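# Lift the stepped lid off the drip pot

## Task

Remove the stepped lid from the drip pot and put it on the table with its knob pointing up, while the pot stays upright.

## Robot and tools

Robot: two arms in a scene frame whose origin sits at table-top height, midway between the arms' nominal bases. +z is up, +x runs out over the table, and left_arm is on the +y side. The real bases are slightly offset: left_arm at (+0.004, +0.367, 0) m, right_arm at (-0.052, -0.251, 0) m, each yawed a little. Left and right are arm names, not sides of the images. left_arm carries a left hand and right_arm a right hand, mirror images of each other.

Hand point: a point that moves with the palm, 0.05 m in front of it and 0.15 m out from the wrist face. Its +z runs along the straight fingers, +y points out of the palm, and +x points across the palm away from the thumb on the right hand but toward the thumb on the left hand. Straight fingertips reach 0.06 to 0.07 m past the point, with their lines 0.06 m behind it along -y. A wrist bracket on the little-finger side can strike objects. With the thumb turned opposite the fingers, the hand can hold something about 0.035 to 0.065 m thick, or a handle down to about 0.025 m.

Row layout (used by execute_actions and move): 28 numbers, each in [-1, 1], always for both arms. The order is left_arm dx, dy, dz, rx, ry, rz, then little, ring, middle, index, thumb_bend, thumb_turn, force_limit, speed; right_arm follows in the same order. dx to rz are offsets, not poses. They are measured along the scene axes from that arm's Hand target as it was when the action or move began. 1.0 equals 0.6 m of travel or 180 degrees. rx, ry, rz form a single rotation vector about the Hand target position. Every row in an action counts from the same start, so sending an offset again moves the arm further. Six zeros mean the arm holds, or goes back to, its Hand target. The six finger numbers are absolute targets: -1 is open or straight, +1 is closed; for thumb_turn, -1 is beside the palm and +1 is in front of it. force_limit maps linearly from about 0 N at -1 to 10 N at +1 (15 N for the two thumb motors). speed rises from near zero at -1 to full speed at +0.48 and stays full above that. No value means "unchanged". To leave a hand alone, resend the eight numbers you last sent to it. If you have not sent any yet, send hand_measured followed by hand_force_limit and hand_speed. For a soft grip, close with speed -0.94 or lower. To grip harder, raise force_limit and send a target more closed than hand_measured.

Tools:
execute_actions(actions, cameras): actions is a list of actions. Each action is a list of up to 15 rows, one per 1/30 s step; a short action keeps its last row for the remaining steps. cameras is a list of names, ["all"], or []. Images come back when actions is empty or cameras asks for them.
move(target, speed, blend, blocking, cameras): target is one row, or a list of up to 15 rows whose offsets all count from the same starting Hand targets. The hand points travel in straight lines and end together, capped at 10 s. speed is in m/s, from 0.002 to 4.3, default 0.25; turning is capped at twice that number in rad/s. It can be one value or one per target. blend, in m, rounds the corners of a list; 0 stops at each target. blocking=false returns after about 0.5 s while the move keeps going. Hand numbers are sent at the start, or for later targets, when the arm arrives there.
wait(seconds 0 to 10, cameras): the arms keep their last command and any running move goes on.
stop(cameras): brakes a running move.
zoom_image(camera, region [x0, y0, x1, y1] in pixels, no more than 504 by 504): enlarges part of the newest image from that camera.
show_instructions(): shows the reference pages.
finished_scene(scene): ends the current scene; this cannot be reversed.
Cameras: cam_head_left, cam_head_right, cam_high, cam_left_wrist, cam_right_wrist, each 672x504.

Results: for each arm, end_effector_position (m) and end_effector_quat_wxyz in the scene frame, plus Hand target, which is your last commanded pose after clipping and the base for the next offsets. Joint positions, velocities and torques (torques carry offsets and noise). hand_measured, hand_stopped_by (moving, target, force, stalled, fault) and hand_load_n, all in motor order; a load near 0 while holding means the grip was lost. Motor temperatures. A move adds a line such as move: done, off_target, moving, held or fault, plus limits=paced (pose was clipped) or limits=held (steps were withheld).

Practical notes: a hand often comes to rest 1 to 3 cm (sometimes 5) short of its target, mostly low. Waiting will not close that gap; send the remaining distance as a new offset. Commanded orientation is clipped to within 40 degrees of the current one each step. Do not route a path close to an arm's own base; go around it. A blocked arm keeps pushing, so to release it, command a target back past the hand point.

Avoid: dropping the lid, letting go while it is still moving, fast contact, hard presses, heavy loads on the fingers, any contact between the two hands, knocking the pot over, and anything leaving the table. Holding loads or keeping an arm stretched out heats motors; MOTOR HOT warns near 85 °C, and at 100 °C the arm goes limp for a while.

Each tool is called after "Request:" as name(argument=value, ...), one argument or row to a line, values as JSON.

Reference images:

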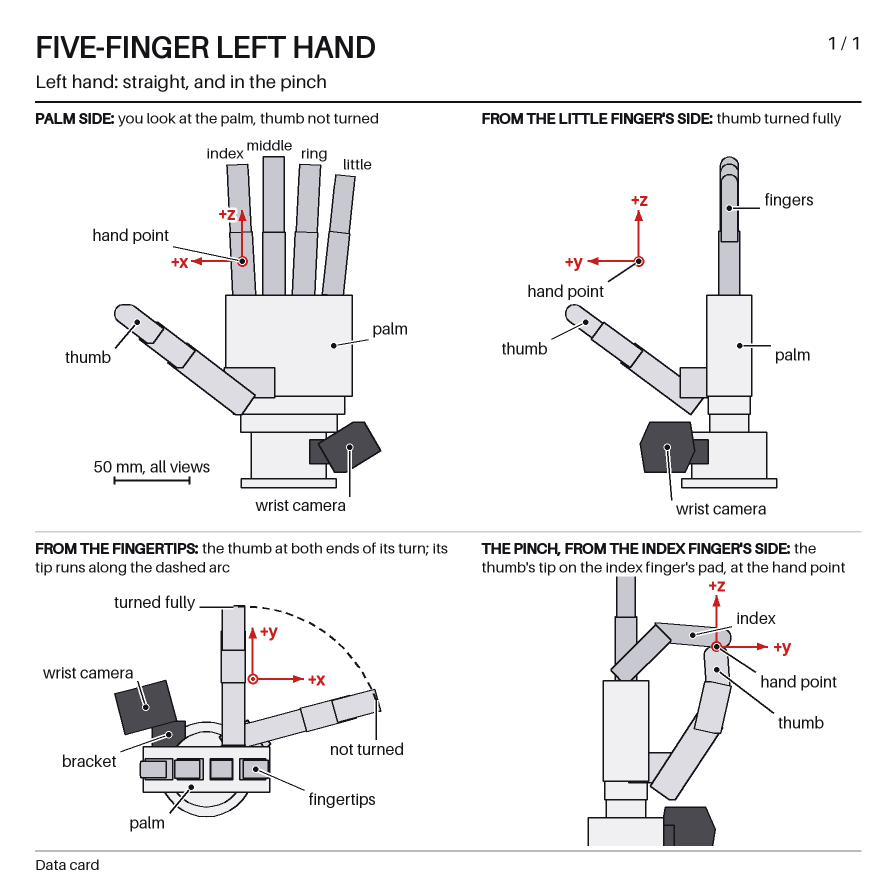

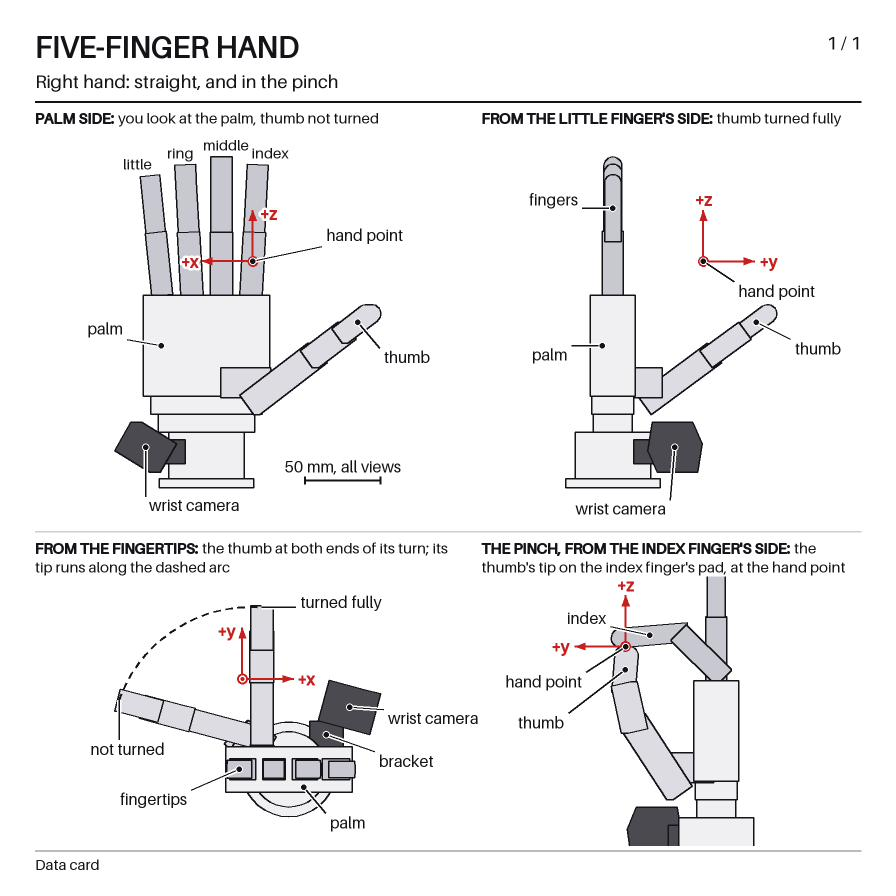

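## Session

Request:
execute_actions(
  actions=[],
)

Scene clock: 0.00 s.
left_arm: end_effector_position=(+0.3215, +0.4120, +0.3110) hand_measured=(-1.000, -1.000, -1.000, -1.000, -1.000, -1.000) hand_load_n=(+0.0, +0.0, +0.0, +0.0, +0.0, +0.0) hand_stopped_by=(target, target, target, target, target, target) hand_force_limit=0.00 hand_speed=-0.80 end_effector_quat_wxyz=(+0.225, +0.818, -0.378, +0.370) | right_arm: end_effector_position=(+0.5732, +0.0761, +0.1595) hand_measured=(-1.000, -1.000, -1.000, -1.000, -1.000, -1.000) hand_load_n=(+0.0, +0.0, +0.0, +0.0, +0.0, +0.0) hand_stopped_by=(target, target, target, target, target, target) hand_force_limit=0.00 hand_speed=-0.80 end_effector_quat_wxyz=(+0.032, -0.346, +0.935, -0.070)
Joint positions: left_arm=[0.661 1.275 1.181 -1.606 0.889 0.053] | right_arm=[0.486 2.19 2.28 -1.608 0.144 1.289]
Joint velocities: within noise
Joint torques (N m): no reading
Motor temperatures (°C): left_arm=[28 31 38 28 26 26] | right_arm=[33 29 38 27 24 26]
Heat: left arm: hottest elbow 38 °C; right arm: hottest elbow 38 °C.
Hand target: left_arm +0.3249, +0.4148, +0.3177; +0.216, +0.816, -0.383, +0.374 | right_arm +0.5792, +0.0788, +0.1820; +0.054, -0.344, +0.935, -0.068

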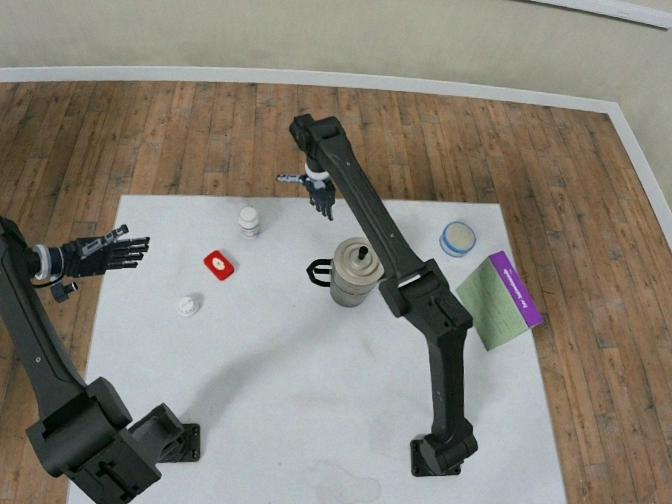

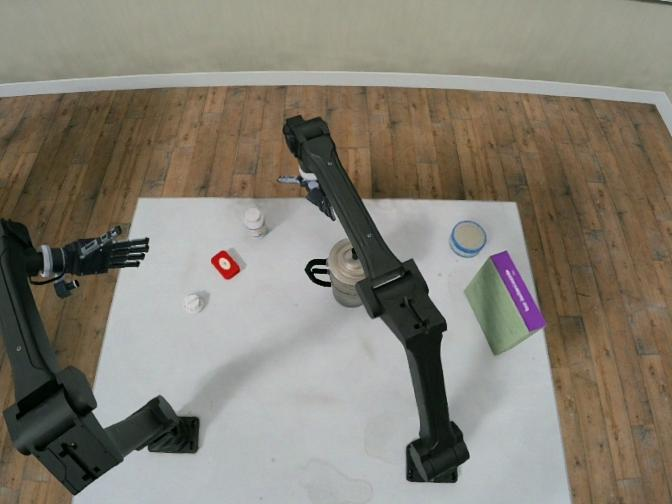

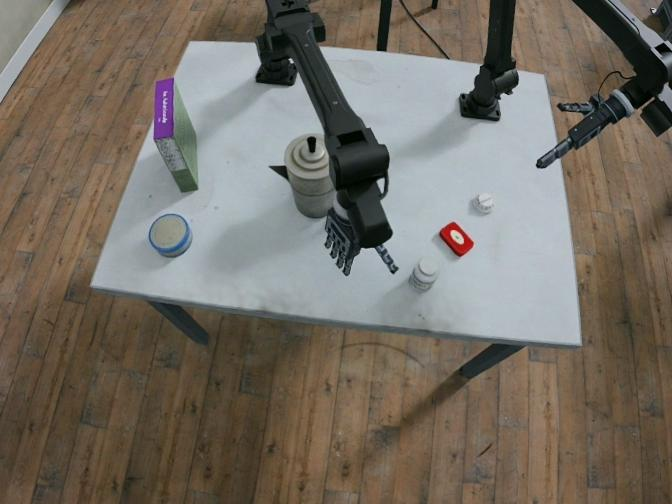

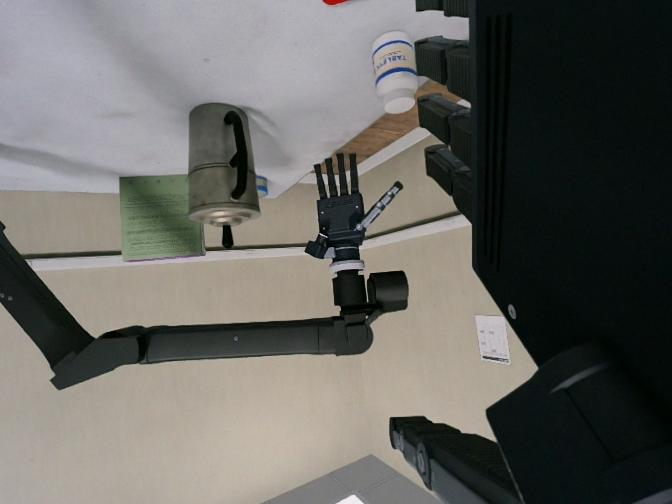

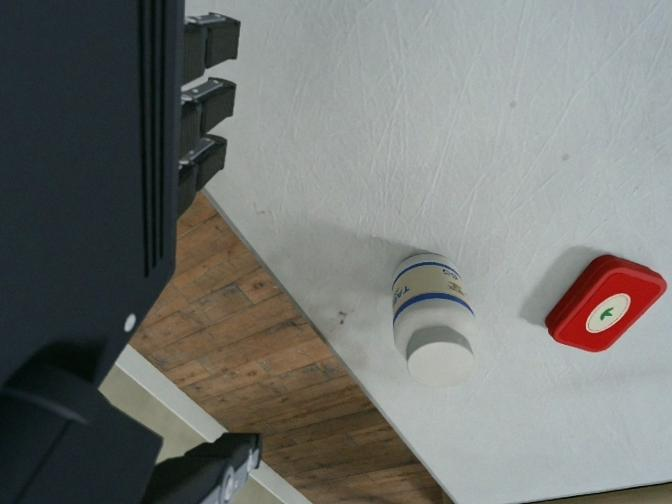

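Request:
move(
  target=[
    [0,0,0.03,0,0,0,-1,-1,-0.45,-0.45,-0.1,1,0,0,-0.10,-0.06,0.33,0,0,0,-1,-1,-1,-1,-1,-1,0,-0.8],
    [-0.05,-0.16,0.05,0.08,-0.22,-0.10,-1,-1,-0.45,-0.45,-0.1,1,0,0,-0.265,-0.465,0.463,0,0,0,-1,-1,-1,-1,-1,-1,0,-0.8],
    [-0.108,-0.325,0.07,0.174,-0.4745,-0.2107,-1,-1,-0.45,-0.45,-0.1,1,0,0,-0.499,-0.731,0.397,0,0,0,-1,-1,-1,-1,-1,-1,0,-0.8],
  ],
  speed=0.3,
  blend=0.04,
  cameras=["cam_high","cam_head_left","cam_left_wrist"],
)

Scene clock: 61.70 s.
left_arm: end_effector_position=(+0.2591, +0.2208, +0.3623) hand_measured=(-1.000, -1.000, -0.450, -0.450, -0.100, +1.000) hand_load_n=(+0.0, +0.0, +0.0, +0.0, +0.0, +0.0) hand_stopped_by=(target, target, target, target, target, target) hand_force_limit=0.00 hand_speed=0.00 end_effector_quat_wxyz=(+0.193, -0.235, +0.719, -0.625) | right_arm: end_effector_position=(+0.2872, -0.3633, +0.4122) hand_measured=(-1.000, -1.000, -1.000, -1.000, -1.000, -1.000) hand_load_n=(+0.0, +0.0, +0.0, +0.0, +0.0, +0.0) hand_stopped_by=(target, target, target, target, target, target) hand_force_limit=0.00 hand_speed=-0.80 end_effector_quat_wxyz=(+0.123, -0.333, +0.927, -0.120)
Joint positions: left_arm=[0.095 0.548 0.775 -0.531 1.066 0.251] | right_arm=[-0.417 1.231 1.687 -1.682 -0.016 0.41]
Joint torques (N m): left_arm=[-0.15 0.21 8.44 2.35 0.02 0.12] | right_arm=[0.73 -8.41 7.77 1.1 -0.16 -0.09]
Motor temperatures (°C): left_arm=[28 31 46 28 27 26] | right_arm=[33 36 43 27 24 26]
Heat: left arm: hottest elbow 46 °C; right arm: hottest elbow 43 °C.
Hand target: left_arm +0.2601, +0.2198, +0.3597; +0.198, -0.227, +0.720, -0.625 | right_arm +0.2798, -0.3599, +0.4202; +0.054, -0.344, +0.935, -0.068
Off the commanded pose: left_arm 0.003 m, 1 deg | right_arm 0.011 m, 10 deg.
joint sent to its limit (right arm) — joint 4 (wrist pitch), lower limit. The joint targets are off in orientation, not in position.
move: off_target (right_arm)
Images, in order (width x height): cam_head_left 672x504, cam_high 672x504, cam_left_wrist 672x504.

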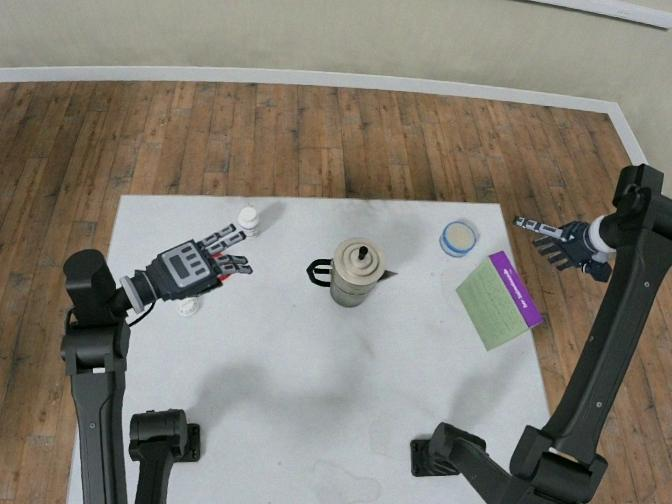

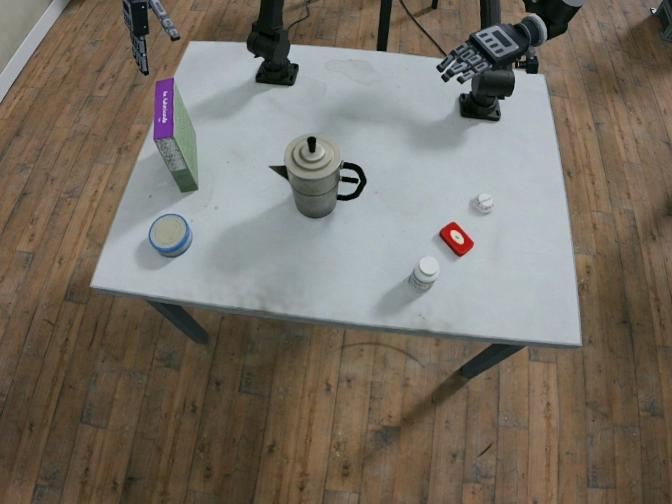

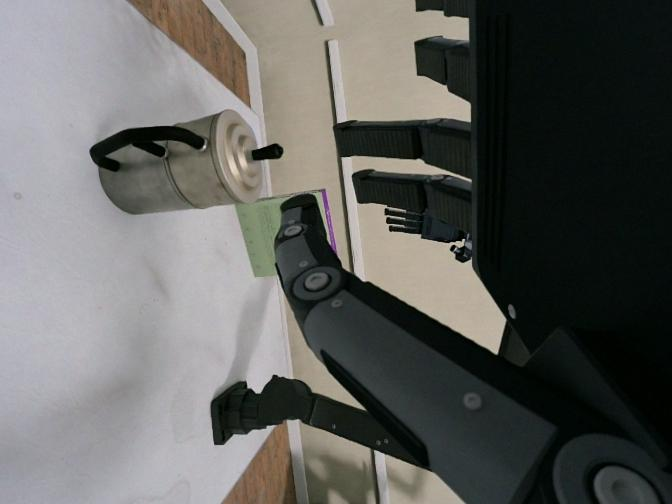

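Request:
zoom_image(
  camera="cam_head_left",
  region=[310, 220, 410, 310],
)

Scaled by 5.040 from the camera's 672x504 image, which has a finer 960x720 frame.

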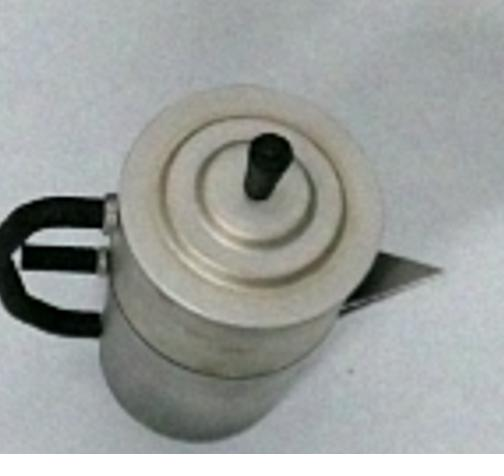

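Request:
move(
  target=[0.197,-0.451,-0.01,0,0,0,-1,-1,-0.45,-0.45,-0.1,1,0,0,0,0,0,0,0,0,-1,-1,-1,-1,-1,-1,0,-0.8],
  speed=0.22,
  cameras=["cam_high","cam_head_left","cam_left_wrist"],
)

Scene clock: 75.80 s.
left_arm: end_effector_position=(+0.3691, -0.0391, +0.3105) hand_measured=(-1.000, -1.000, -0.450, -0.450, -0.100, +1.000) hand_load_n=(+0.0, +0.0, +0.0, +0.0, +0.0, +0.0) hand_stopped_by=(target, target, target, target, target, target) hand_force_limit=0.00 hand_speed=0.00 end_effector_quat_wxyz=(+0.184, -0.239, +0.743, -0.598) | right_arm: end_effector_position=(+0.2872, -0.3633, +0.4122) hand_measured=(-1.000, -1.000, -1.000, -1.000, -1.000, -1.000) hand_load_n=(+0.0, +0.0, +0.0, +0.0, +0.0, +0.0) hand_stopped_by=(target, target, target, target, target, target) hand_force_limit=0.00 hand_speed=-0.80 end_effector_quat_wxyz=(+0.123, -0.334, +0.927, -0.120)
Joint positions: left_arm=[-0.731 1.157 0.955 -0.025 0.257 0.046] | right_arm=[-0.417 1.231 1.687 -1.682 -0.016 0.409]
Joint torques (N m): left_arm=[0.03 -8.53 14.65 2.81 -0.16 -0.02] | right_arm=[0.67 -8.41 7.75 1.1 -0.15 -0.1]
Heat: left arm: hottest elbow 45 °C; right arm: hottest elbow 43 °C.
Hand target: left_arm +0.3783, -0.0507, +0.3535; +0.198, -0.227, +0.720, -0.625 | right_arm +0.2798, -0.3599, +0.4202; +0.054, -0.344, +0.935, -0.068
Off the commanded pose: left_arm 0.046 m, 5 deg | right_arm 0.011 m, 10 deg.
joint sent to its limit (right arm) — joint 4 (wrist pitch), lower limit. The joint targets are off in orientation, not in position.
move: off_target (left_arm, right_arm)
Images, in order (width x height): cam_head_left 672x504, cam_high 672x504, cam_left_wrist 672x504.

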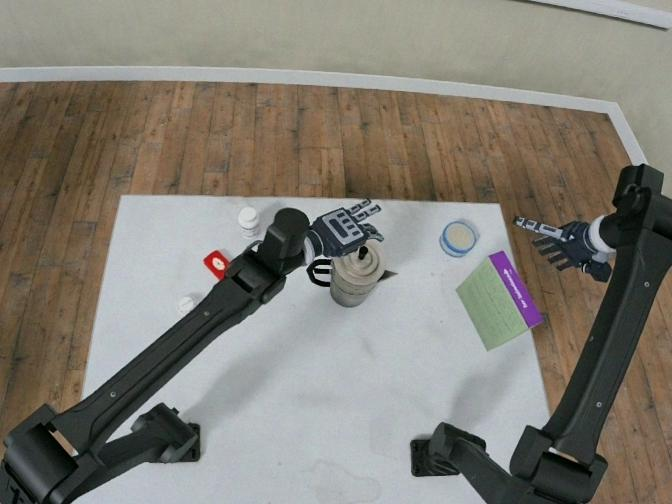

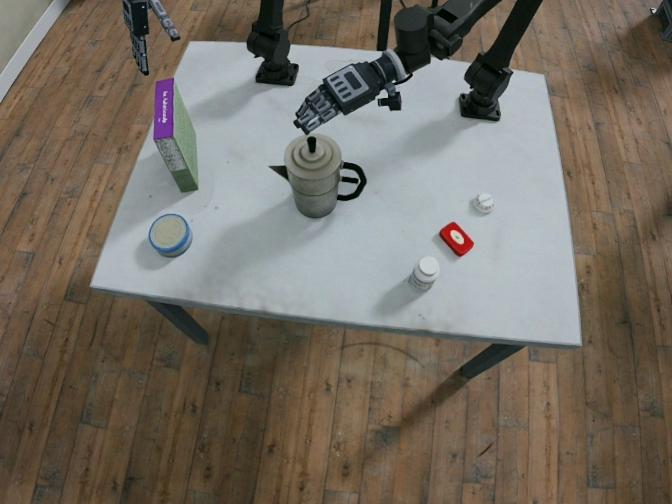

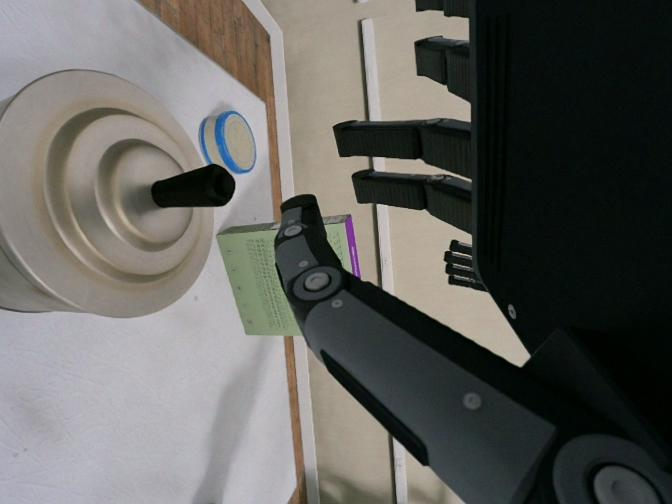

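Request:
move(
  target=[
    [0,0,0.12,0,0,0,-1,-1,-0.45,-0.45,-0.1,1,0,0,0,0,0,0,0,0,-1,-1,-1,-1,-1,-1,0,-0.8],
    [0,0,-0.09,0,0,0,-1,-1,-0.45,-0.45,-0.1,1,0,0,0,0,0,0,0,0,-1,-1,-1,-1,-1,-1,0,-0.8],
  ],
  speed=0.15,
  cameras=["cam_head_left","cam_left_wrist"],
)

Scene clock: 87.00 s.
left_arm: end_effector_position=(+0.3791, -0.0473, +0.2977) hand_measured=(-1.000, -1.000, -0.450, -0.450, -0.100, +1.000) hand_load_n=(+0.0, +0.0, +0.0, +0.0, +0.0, +0.0) hand_stopped_by=(target, target, target, target, target, target) hand_force_limit=0.00 hand_speed=0.00 end_effector_quat_wxyz=(+0.198, -0.229, +0.725, -0.619) | right_arm: end_effector_position=(+0.2872, -0.3633, +0.4122) hand_measured=(-1.000, -1.000, -1.000, -1.000, -1.000, -1.000) hand_load_n=(+0.0, +0.0, +0.0, -0.5, +0.0, +0.0) hand_stopped_by=(target, target, target, target, target, target) hand_force_limit=0.00 hand_speed=-0.80 end_effector_quat_wxyz=(+0.123, -0.334, +0.927, -0.120)
Joint positions: left_arm=[-0.731 1.193 0.905 0.127 0.256 0.045] | right_arm=[-0.417 1.231 1.687 -1.682 -0.016 0.409]
Joint torques (N m): left_arm=[-0.03 -8.41 9.24 2.88 -0.18 -0.01] | right_arm=[0.73 -8.35 7.73 1.1 -0.15 -0.09]
Heat: left arm: hottest elbow 47 °C; right arm: hottest elbow 43 °C.
Hand target: left_arm +0.3784, -0.0507, +0.2999; +0.198, -0.227, +0.720, -0.625 | right_arm +0.2798, -0.3599, +0.4202; +0.054, -0.344, +0.935, -0.068
Off the commanded pose: left_arm 0.004 m, 1 deg | right_arm 0.011 m, 10 deg.
joint sent to its limit (right arm) — joint 4 (wrist pitch), lower limit. The joint targets are off in orientation, not in position.
move: off_target (right_arm)
Images, in order (width x height): cam_head_left 672x504, cam_left_wrist 672x504.

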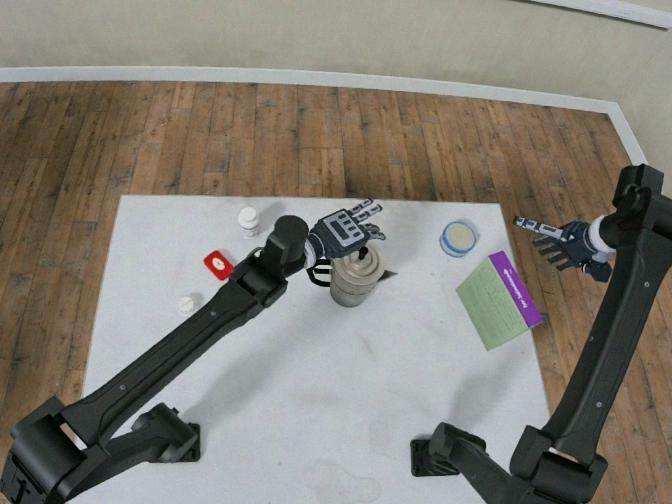

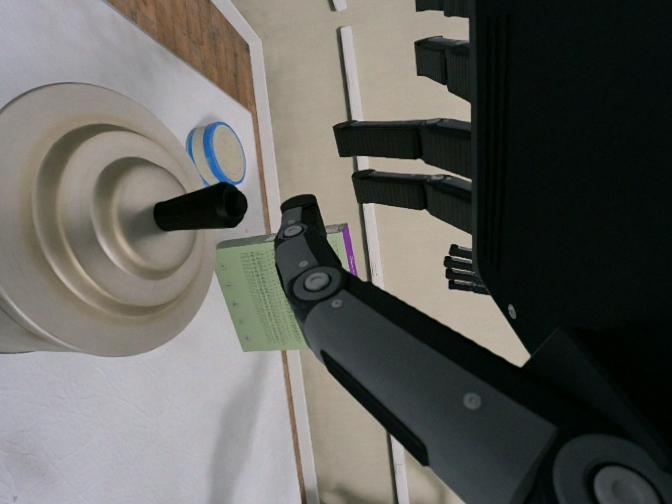

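Request:
zoom_image(
  camera="cam_left_wrist",
  region=[110, 120, 390, 330],
)

Scaled by 1.800 from the camera's 672x504 image, which has a finer 960x720 frame.

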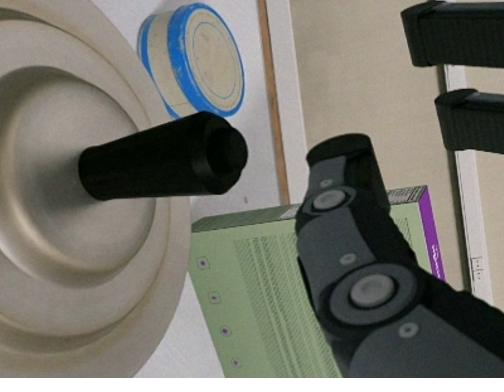

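Request:
zoom_image(
  camera="cam_head_left",
  region=[310, 185, 410, 285],
)

Scaled by 5.040 from the camera's 672x504 image, which has a finer 960x720 frame.

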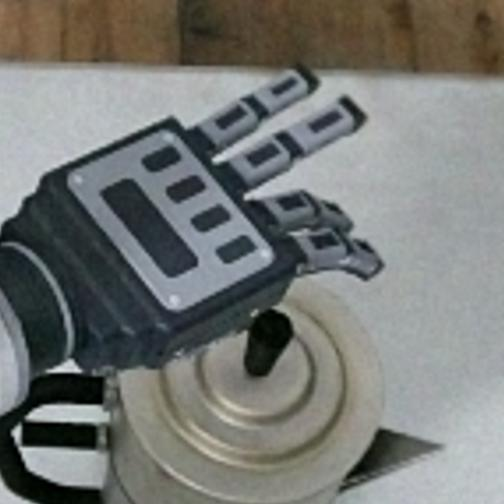

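Request:
move(
  target=[0.0135,-0.0135,-0.047,0,0,0,-1,-1,-0.45,-0.45,-0.1,1,0,0,0,0,0,0,0,0,-1,-1,-1,-1,-1,-1,0,-0.8],
  speed=0.06,
  cameras=["cam_head_left","cam_left_wrist"],
)

Request:
zoom_image(
  camera="cam_left_wrist",
  region=[110, 90, 390, 300],
)

Scene clock: 127.73 s.
left_arm: end_effector_position=(+0.3887, -0.0547, +0.2726) hand_measured=(-1.000, -1.000, -0.450, -0.450, -0.100, +1.000) hand_load_n=(+0.0, +0.0, +0.0, -0.5, +0.0, +0.0) hand_stopped_by=(target, target, target, target, target, target) hand_force_limit=0.00 hand_speed=0.00 end_effector_quat_wxyz=(+0.200, -0.228, +0.723, -0.621) | right_arm: end_effector_position=(+0.2872, -0.3633, +0.4122) hand_measured=(-1.000, -1.000, -1.000, -1.000, -1.000, -1.000) hand_load_n=(+0.0, +0.0, +0.0, +0.0, +0.0, +0.0) hand_stopped_by=(target, target, target, target, target, target) hand_force_limit=0.00 hand_speed=-0.80 end_effector_quat_wxyz=(+0.123, -0.334, +0.927, -0.120)
Joint positions: left_arm=[-0.731 1.25 0.879 0.216 0.254 0.045] | right_arm=[-0.417 1.231 1.687 -1.682 -0.016 0.409]
Joint torques (N m): left_arm=[-0.21 -8.82 8.76 2.89 -0.18 -0.02] | right_arm=[0.67 -8.35 7.75 1.1 -0.15 -0.09]
Heat: left arm: hottest elbow 48 °C; right arm: hottest elbow 42 °C.
Hand target: left_arm +0.3865, -0.0589, +0.2715; +0.198, -0.227, +0.720, -0.625 | right_arm +0.2798, -0.3599, +0.4202; +0.054, -0.344, +0.935, -0.068
Off the commanded pose: left_arm 0.005 m, 1 deg | right_arm 0.011 m, 10 deg.
joint sent to its limit (right arm) — joint 4 (wrist pitch), lower limit. The joint targets are off in orientation, not in position.
move: off_target (right_arm)
Images, in order (width x height): cam_head_left 672x504, cam_left_wrist 672x504.

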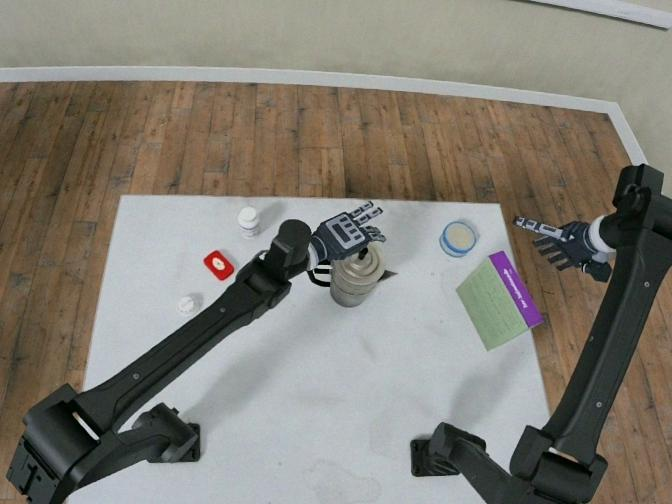

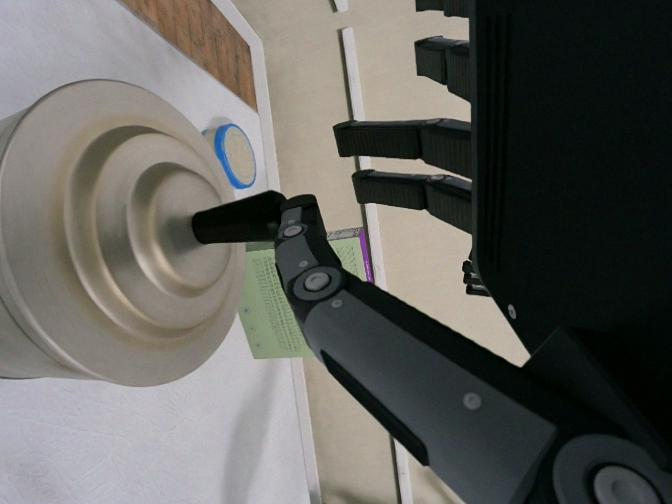

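Scaled by 1.800 from the camera's 672x504 image, which has a finer 960x720 frame.

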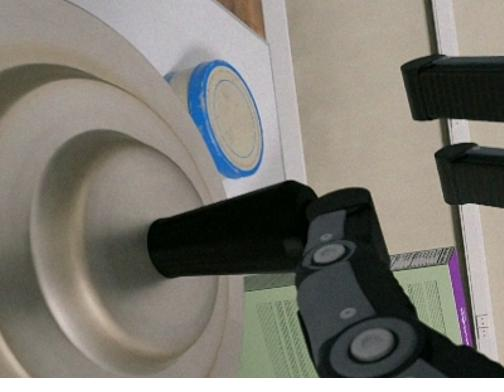

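Request:
move(
  target=[-0.003,-0.006,-0.017,0,0,0,-1,-1,-0.45,-0.45,-0.1,1,0,0,0,0,0,0,0,0,-1,-1,-1,-1,-1,-1,0,-0.8],
  speed=0.04,
  cameras=["cam_head_left","cam_left_wrist"],
)

Request:
zoom_image(
  camera="cam_left_wrist",
  region=[110, 90, 390, 300],
)

Request:
zoom_image(
  camera="cam_head_left",
  region=[310, 185, 410, 285],
)

Scene clock: 144.00 s.
left_arm: end_effector_position=(+0.3875, -0.0574, +0.2668) hand_measured=(-1.000, -1.000, -0.450, -0.450, -0.100, +1.000) hand_load_n=(+0.0, +0.0, +0.0, +0.0, +0.0, +0.0) hand_stopped_by=(target, target, target, target, target, target) hand_force_limit=0.00 hand_speed=0.00 end_effector_quat_wxyz=(+0.202, -0.227, +0.721, -0.623) | right_arm: end_effector_position=(+0.2872, -0.3633, +0.4122) hand_measured=(-1.000, -1.000, -1.000, -1.000, -1.000, -1.000) hand_load_n=(+0.0, +0.0, +0.0, +0.0, +0.0, +0.0) hand_stopped_by=(target, target, target, target, target, target) hand_force_limit=0.00 hand_speed=-0.80 end_effector_quat_wxyz=(+0.123, -0.334, +0.927, -0.120)
Joint positions: left_arm=[-0.739 1.259 0.865 0.247 0.244 0.044] | right_arm=[-0.417 1.231 1.687 -1.682 -0.016 0.409]
Joint torques (N m): left_arm=[-0.38 -8.23 8.51 2.89 -0.19 -0.03] | right_arm=[0.67 -8.41 7.75 1.1 -0.15 -0.09]
Heat: left arm: hottest elbow 48 °C; right arm: hottest elbow 42 °C.
Hand target: left_arm +0.3846, -0.0625, +0.2613; +0.198, -0.227, +0.720, -0.625 | right_arm +0.2798, -0.3599, +0.4202; +0.054, -0.344, +0.935, -0.068
Off the commanded pose: left_arm 0.008 m, 1 deg | right_arm 0.011 m, 10 deg.
joint sent to its limit (right arm) — joint 4 (wrist pitch), lower limit. The joint targets are off in orientation, not in position.
move: off_target (right_arm)
Images, in order (width x height): cam_head_left 672x504, cam_left_wrist 672x504.

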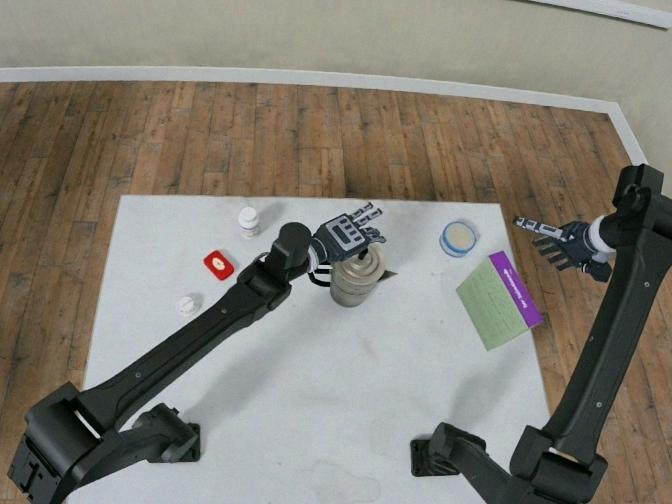

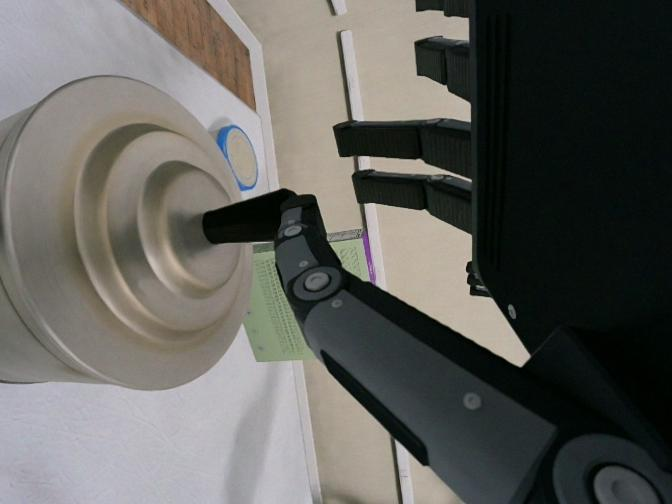

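Scaled by 1.800 from the camera's 672x504 image, which has a finer 960x720 frame.

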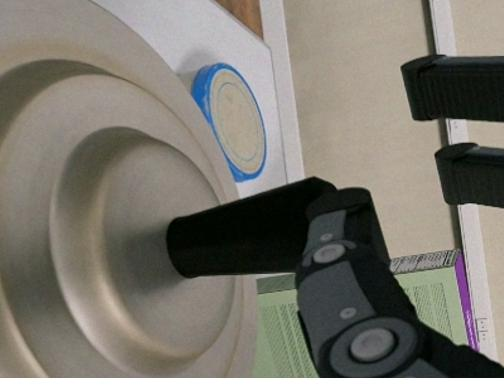

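Scaled by 5.040 from the camera's 672x504 image, which has a finer 960x720 frame.

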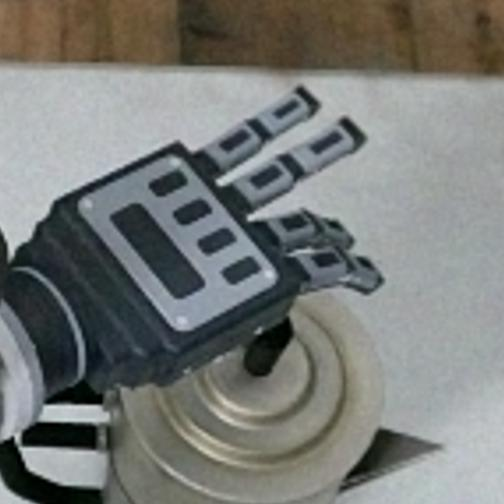

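Request:
move(
  target=[-0.003,-0.006,-0.02,0,0,0,-1,-1,-0.45,-0.45,-0.1,1,0,0,0,0,0,0,0,0,-1,-1,-1,-1,-1,-1,0,-0.8],
  speed=0.05,
  cameras=["cam_left_wrist","cam_high"],
)

Request:
zoom_image(
  camera="cam_left_wrist",
  region=[110, 90, 390, 300],
)

Scene clock: 192.27 s.
left_arm: end_effector_position=(+0.3864, -0.0605, +0.2584) hand_measured=(-1.000, -1.000, -0.450, -0.450, -0.100, +1.000) hand_load_n=(+0.0, +0.0, +0.0, +0.0, +0.0, +0.0) hand_stopped_by=(target, target, target, target, target, target) hand_force_limit=0.00 hand_speed=0.00 end_effector_quat_wxyz=(+0.204, -0.227, +0.718, -0.625) | right_arm: end_effector_position=(+0.2872, -0.3633, +0.4122) hand_measured=(-1.000, -1.000, -1.000, -1.000, -1.000, -1.000) hand_load_n=(+0.0, +0.0, +0.0, +0.0, +0.0, +0.0) hand_stopped_by=(target, target, target, target, target, target) hand_force_limit=0.00 hand_speed=-0.80 end_effector_quat_wxyz=(+0.123, -0.334, +0.927, -0.120)
Joint positions: left_arm=[-0.748 1.272 0.847 0.286 0.234 0.042] | right_arm=[-0.417 1.231 1.687 -1.682 -0.016 0.409]
Joint torques (N m): left_arm=[-0.44 -8.06 8.25 2.82 -0.19 -0.02] | right_arm=[0.79 -8.41 7.75 1.09 -0.14 -0.09]
Motor temperatures (°C): left_arm=[28 32 45 29 27 26] | right_arm=[32 31 42 27 24 26]
Heat: left arm: hottest elbow 45 °C; right arm: hottest elbow 42 °C.
Hand target: left_arm +0.3827, -0.0661, +0.2493; +0.198, -0.227, +0.720, -0.625 | right_arm +0.2798, -0.3599, +0.4202; +0.054, -0.344, +0.935, -0.068
Off the commanded pose: left_arm 0.011 m, 1 deg | right_arm 0.011 m, 10 deg.
joint sent to its limit (right arm) — joint 4 (wrist pitch), lower limit. The joint targets are off in orientation, not in position.
move: off_target (left_arm, right_arm)
Images, in order (width x height): cam_high 672x504, cam_left_wrist 672x504.

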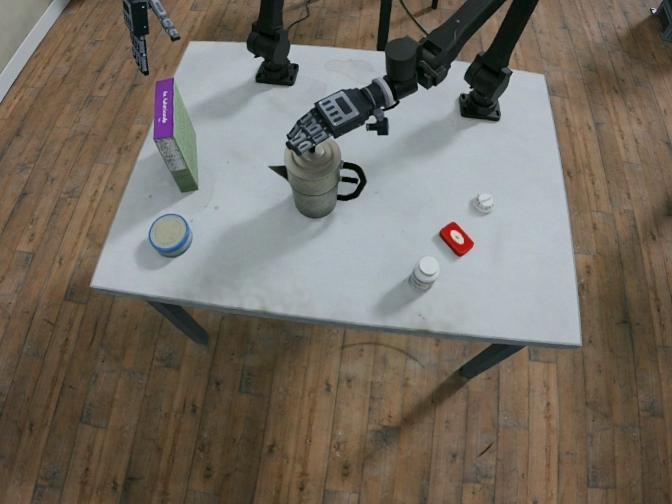

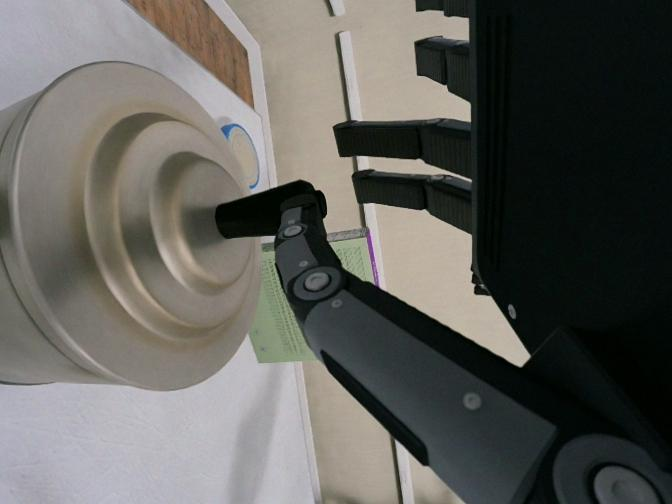

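Scaled by 1.800 from the camera's 672x504 image, which has a finer 960x720 frame.

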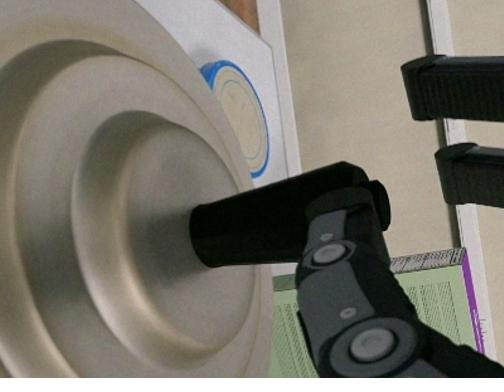

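Request:
move(
  target=[0,-0.009,-0.009,0,0,0,-1,-1,-0.45,-0.45,-0.1,1,0,0,0,0,0,0,0,0,-1,-1,-1,-1,-1,-1,0,-0.8],
  speed=0.03,
  cameras=["cam_left_wrist"],
)

Request:
zoom_image(
  camera="cam_left_wrist",
  region=[110, 90, 390, 300],
)

Scene clock: 204.70 s.
left_arm: end_effector_position=(+0.3874, -0.0647, +0.2581) hand_measured=(-1.000, -1.000, -0.450, -0.450, -0.100, +1.000) hand_load_n=(+0.0, +0.0, +0.0, +0.0, -0.5, -0.5) hand_stopped_by=(target, target, target, target, target, target) hand_force_limit=0.00 hand_speed=0.00 end_effector_quat_wxyz=(+0.207, -0.226, +0.715, -0.628) | right_arm: end_effector_position=(+0.2872, -0.3633, +0.4122) hand_measured=(-1.000, -1.000, -1.000, -1.000, -1.000, -1.000) hand_load_n=(+0.0, +0.0, +0.0, +0.0, +0.0, +0.0) hand_stopped_by=(target, target, target, target, target, target) hand_force_limit=0.00 hand_speed=-0.80 end_effector_quat_wxyz=(+0.123, -0.334, +0.927, -0.120)
Joint positions: left_arm=[-0.755 1.282 0.847 0.307 0.224 0.041] | right_arm=[-0.417 1.231 1.687 -1.682 -0.016 0.409]
Joint torques (N m): left_arm=[-0.62 -7.65 8.16 2.7 -0.17 -0.02] | right_arm=[0.79 -8.35 7.75 1.1 -0.15 -0.09]
Heat: left arm: hottest elbow 44 °C; right arm: hottest elbow 42 °C.
Hand target: left_arm +0.3828, -0.0714, +0.2438; +0.198, -0.227, +0.720, -0.625 | right_arm +0.2798, -0.3599, +0.4202; +0.054, -0.344, +0.935, -0.068
Off the commanded pose: left_arm 0.016 m, 1 deg | right_arm 0.011 m, 10 deg.
joint sent to its limit (right arm) — joint 4 (wrist pitch), lower limit. The joint targets are off in orientation, not in position.
move: off_target (left_arm, right_arm)
Images, in order (width x height): cam_left_wrist 672x504.

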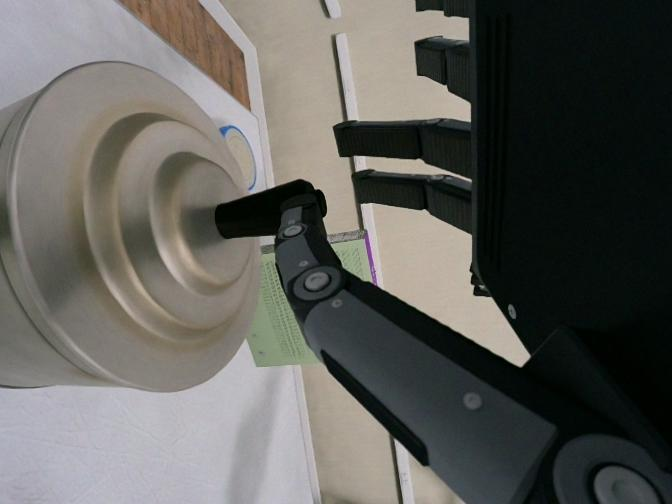

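Scaled by 1.800 from the camera's 672x504 image, which has a finer 960x720 frame.

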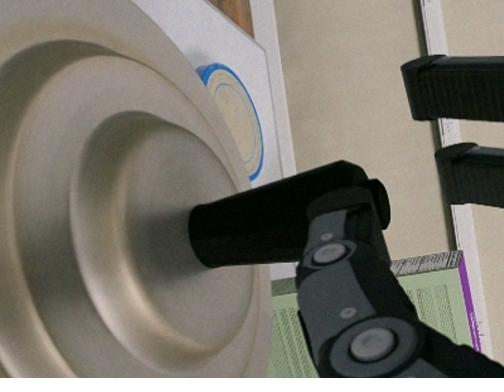

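Request:
wait(
  seconds=0,
  cameras=["cam_head_left","cam_head_right","cam_high"],
)

Request:
zoom_image(
  camera="cam_high",
  region=[260, 80, 400, 230],
)

Request:
zoom_image(
  camera="cam_head_left",
  region=[270, 185, 420, 315],
)

Scene clock: 211.83 s.
left_arm: end_effector_position=(+0.3874, -0.0647, +0.2581) hand_measured=(-1.000, -1.000, -0.450, -0.450, -0.100, +1.000) hand_load_n=(+0.0, +0.0, +0.0, +0.0, -0.5, -0.5) hand_stopped_by=(target, target, target, target, target, target) hand_force_limit=0.00 hand_speed=0.00 end_effector_quat_wxyz=(+0.207, -0.226, +0.715, -0.628) | right_arm: end_effector_position=(+0.2872, -0.3633, +0.4122) hand_measured=(-1.000, -1.000, -1.000, -1.000, -1.000, -1.000) hand_load_n=(+0.0, +0.0, +0.0, +0.0, +0.0, +0.0) hand_stopped_by=(target, target, target, target, target, target) hand_force_limit=0.00 hand_speed=-0.80 end_effector_quat_wxyz=(+0.123, -0.334, +0.927, -0.120)
Joint positions: left_arm=[-0.755 1.282 0.847 0.307 0.224 0.041] | right_arm=[-0.417 1.231 1.687 -1.682 -0.016 0.409]
Joint torques (N m): left_arm=[-0.62 -7.65 8.16 2.7 -0.16 -0.02] | right_arm=[0.79 -8.35 7.72 1.1 -0.15 -0.09]
Heat: left arm: hottest elbow 44 °C; right arm: hottest elbow 42 °C.
Hand target: left_arm +0.3828, -0.0714, +0.2438; +0.198, -0.227, +0.720, -0.625 | right_arm +0.2798, -0.3599, +0.4202; +0.054, -0.344, +0.935, -0.068
Off the commanded pose: left_arm 0.016 m, 1 deg | right_arm 0.011 m, 10 deg.
Images, in order (width x height): cam_head_left 672x504, cam_head_right 672x504, cam_high 672x504.

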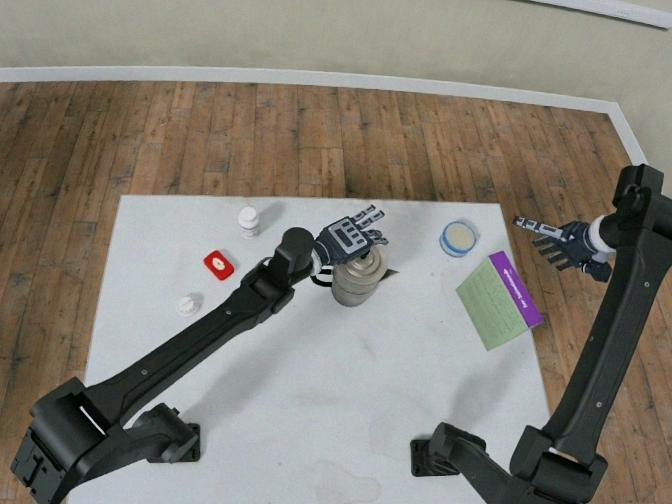

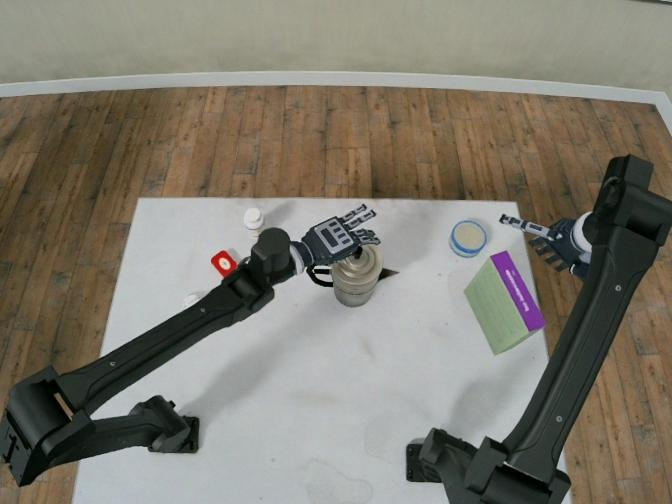

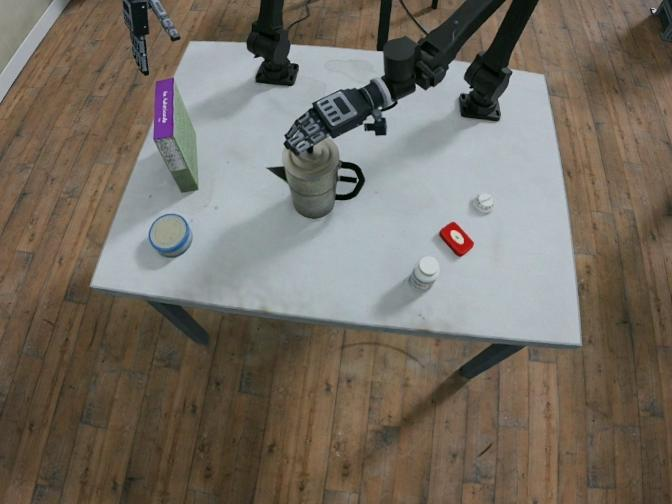

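Scaled by 3.360 from the camera's 672x504 image, which has a finer 960x720 frame.

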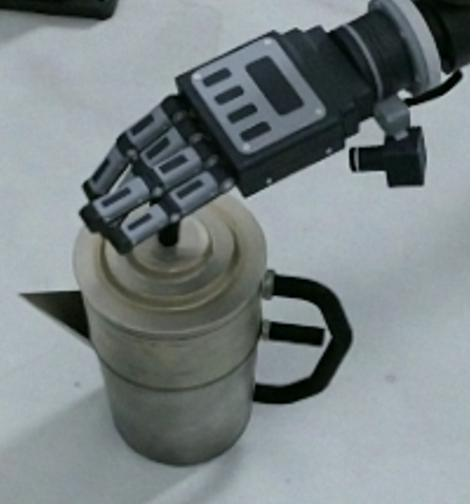

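Scaled by 3.360 from the camera's 672x504 image, which has a finer 960x720 frame.

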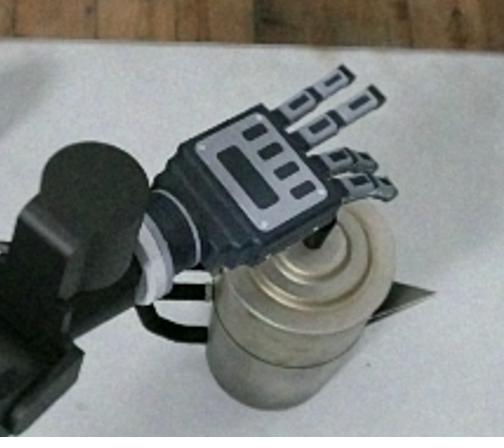

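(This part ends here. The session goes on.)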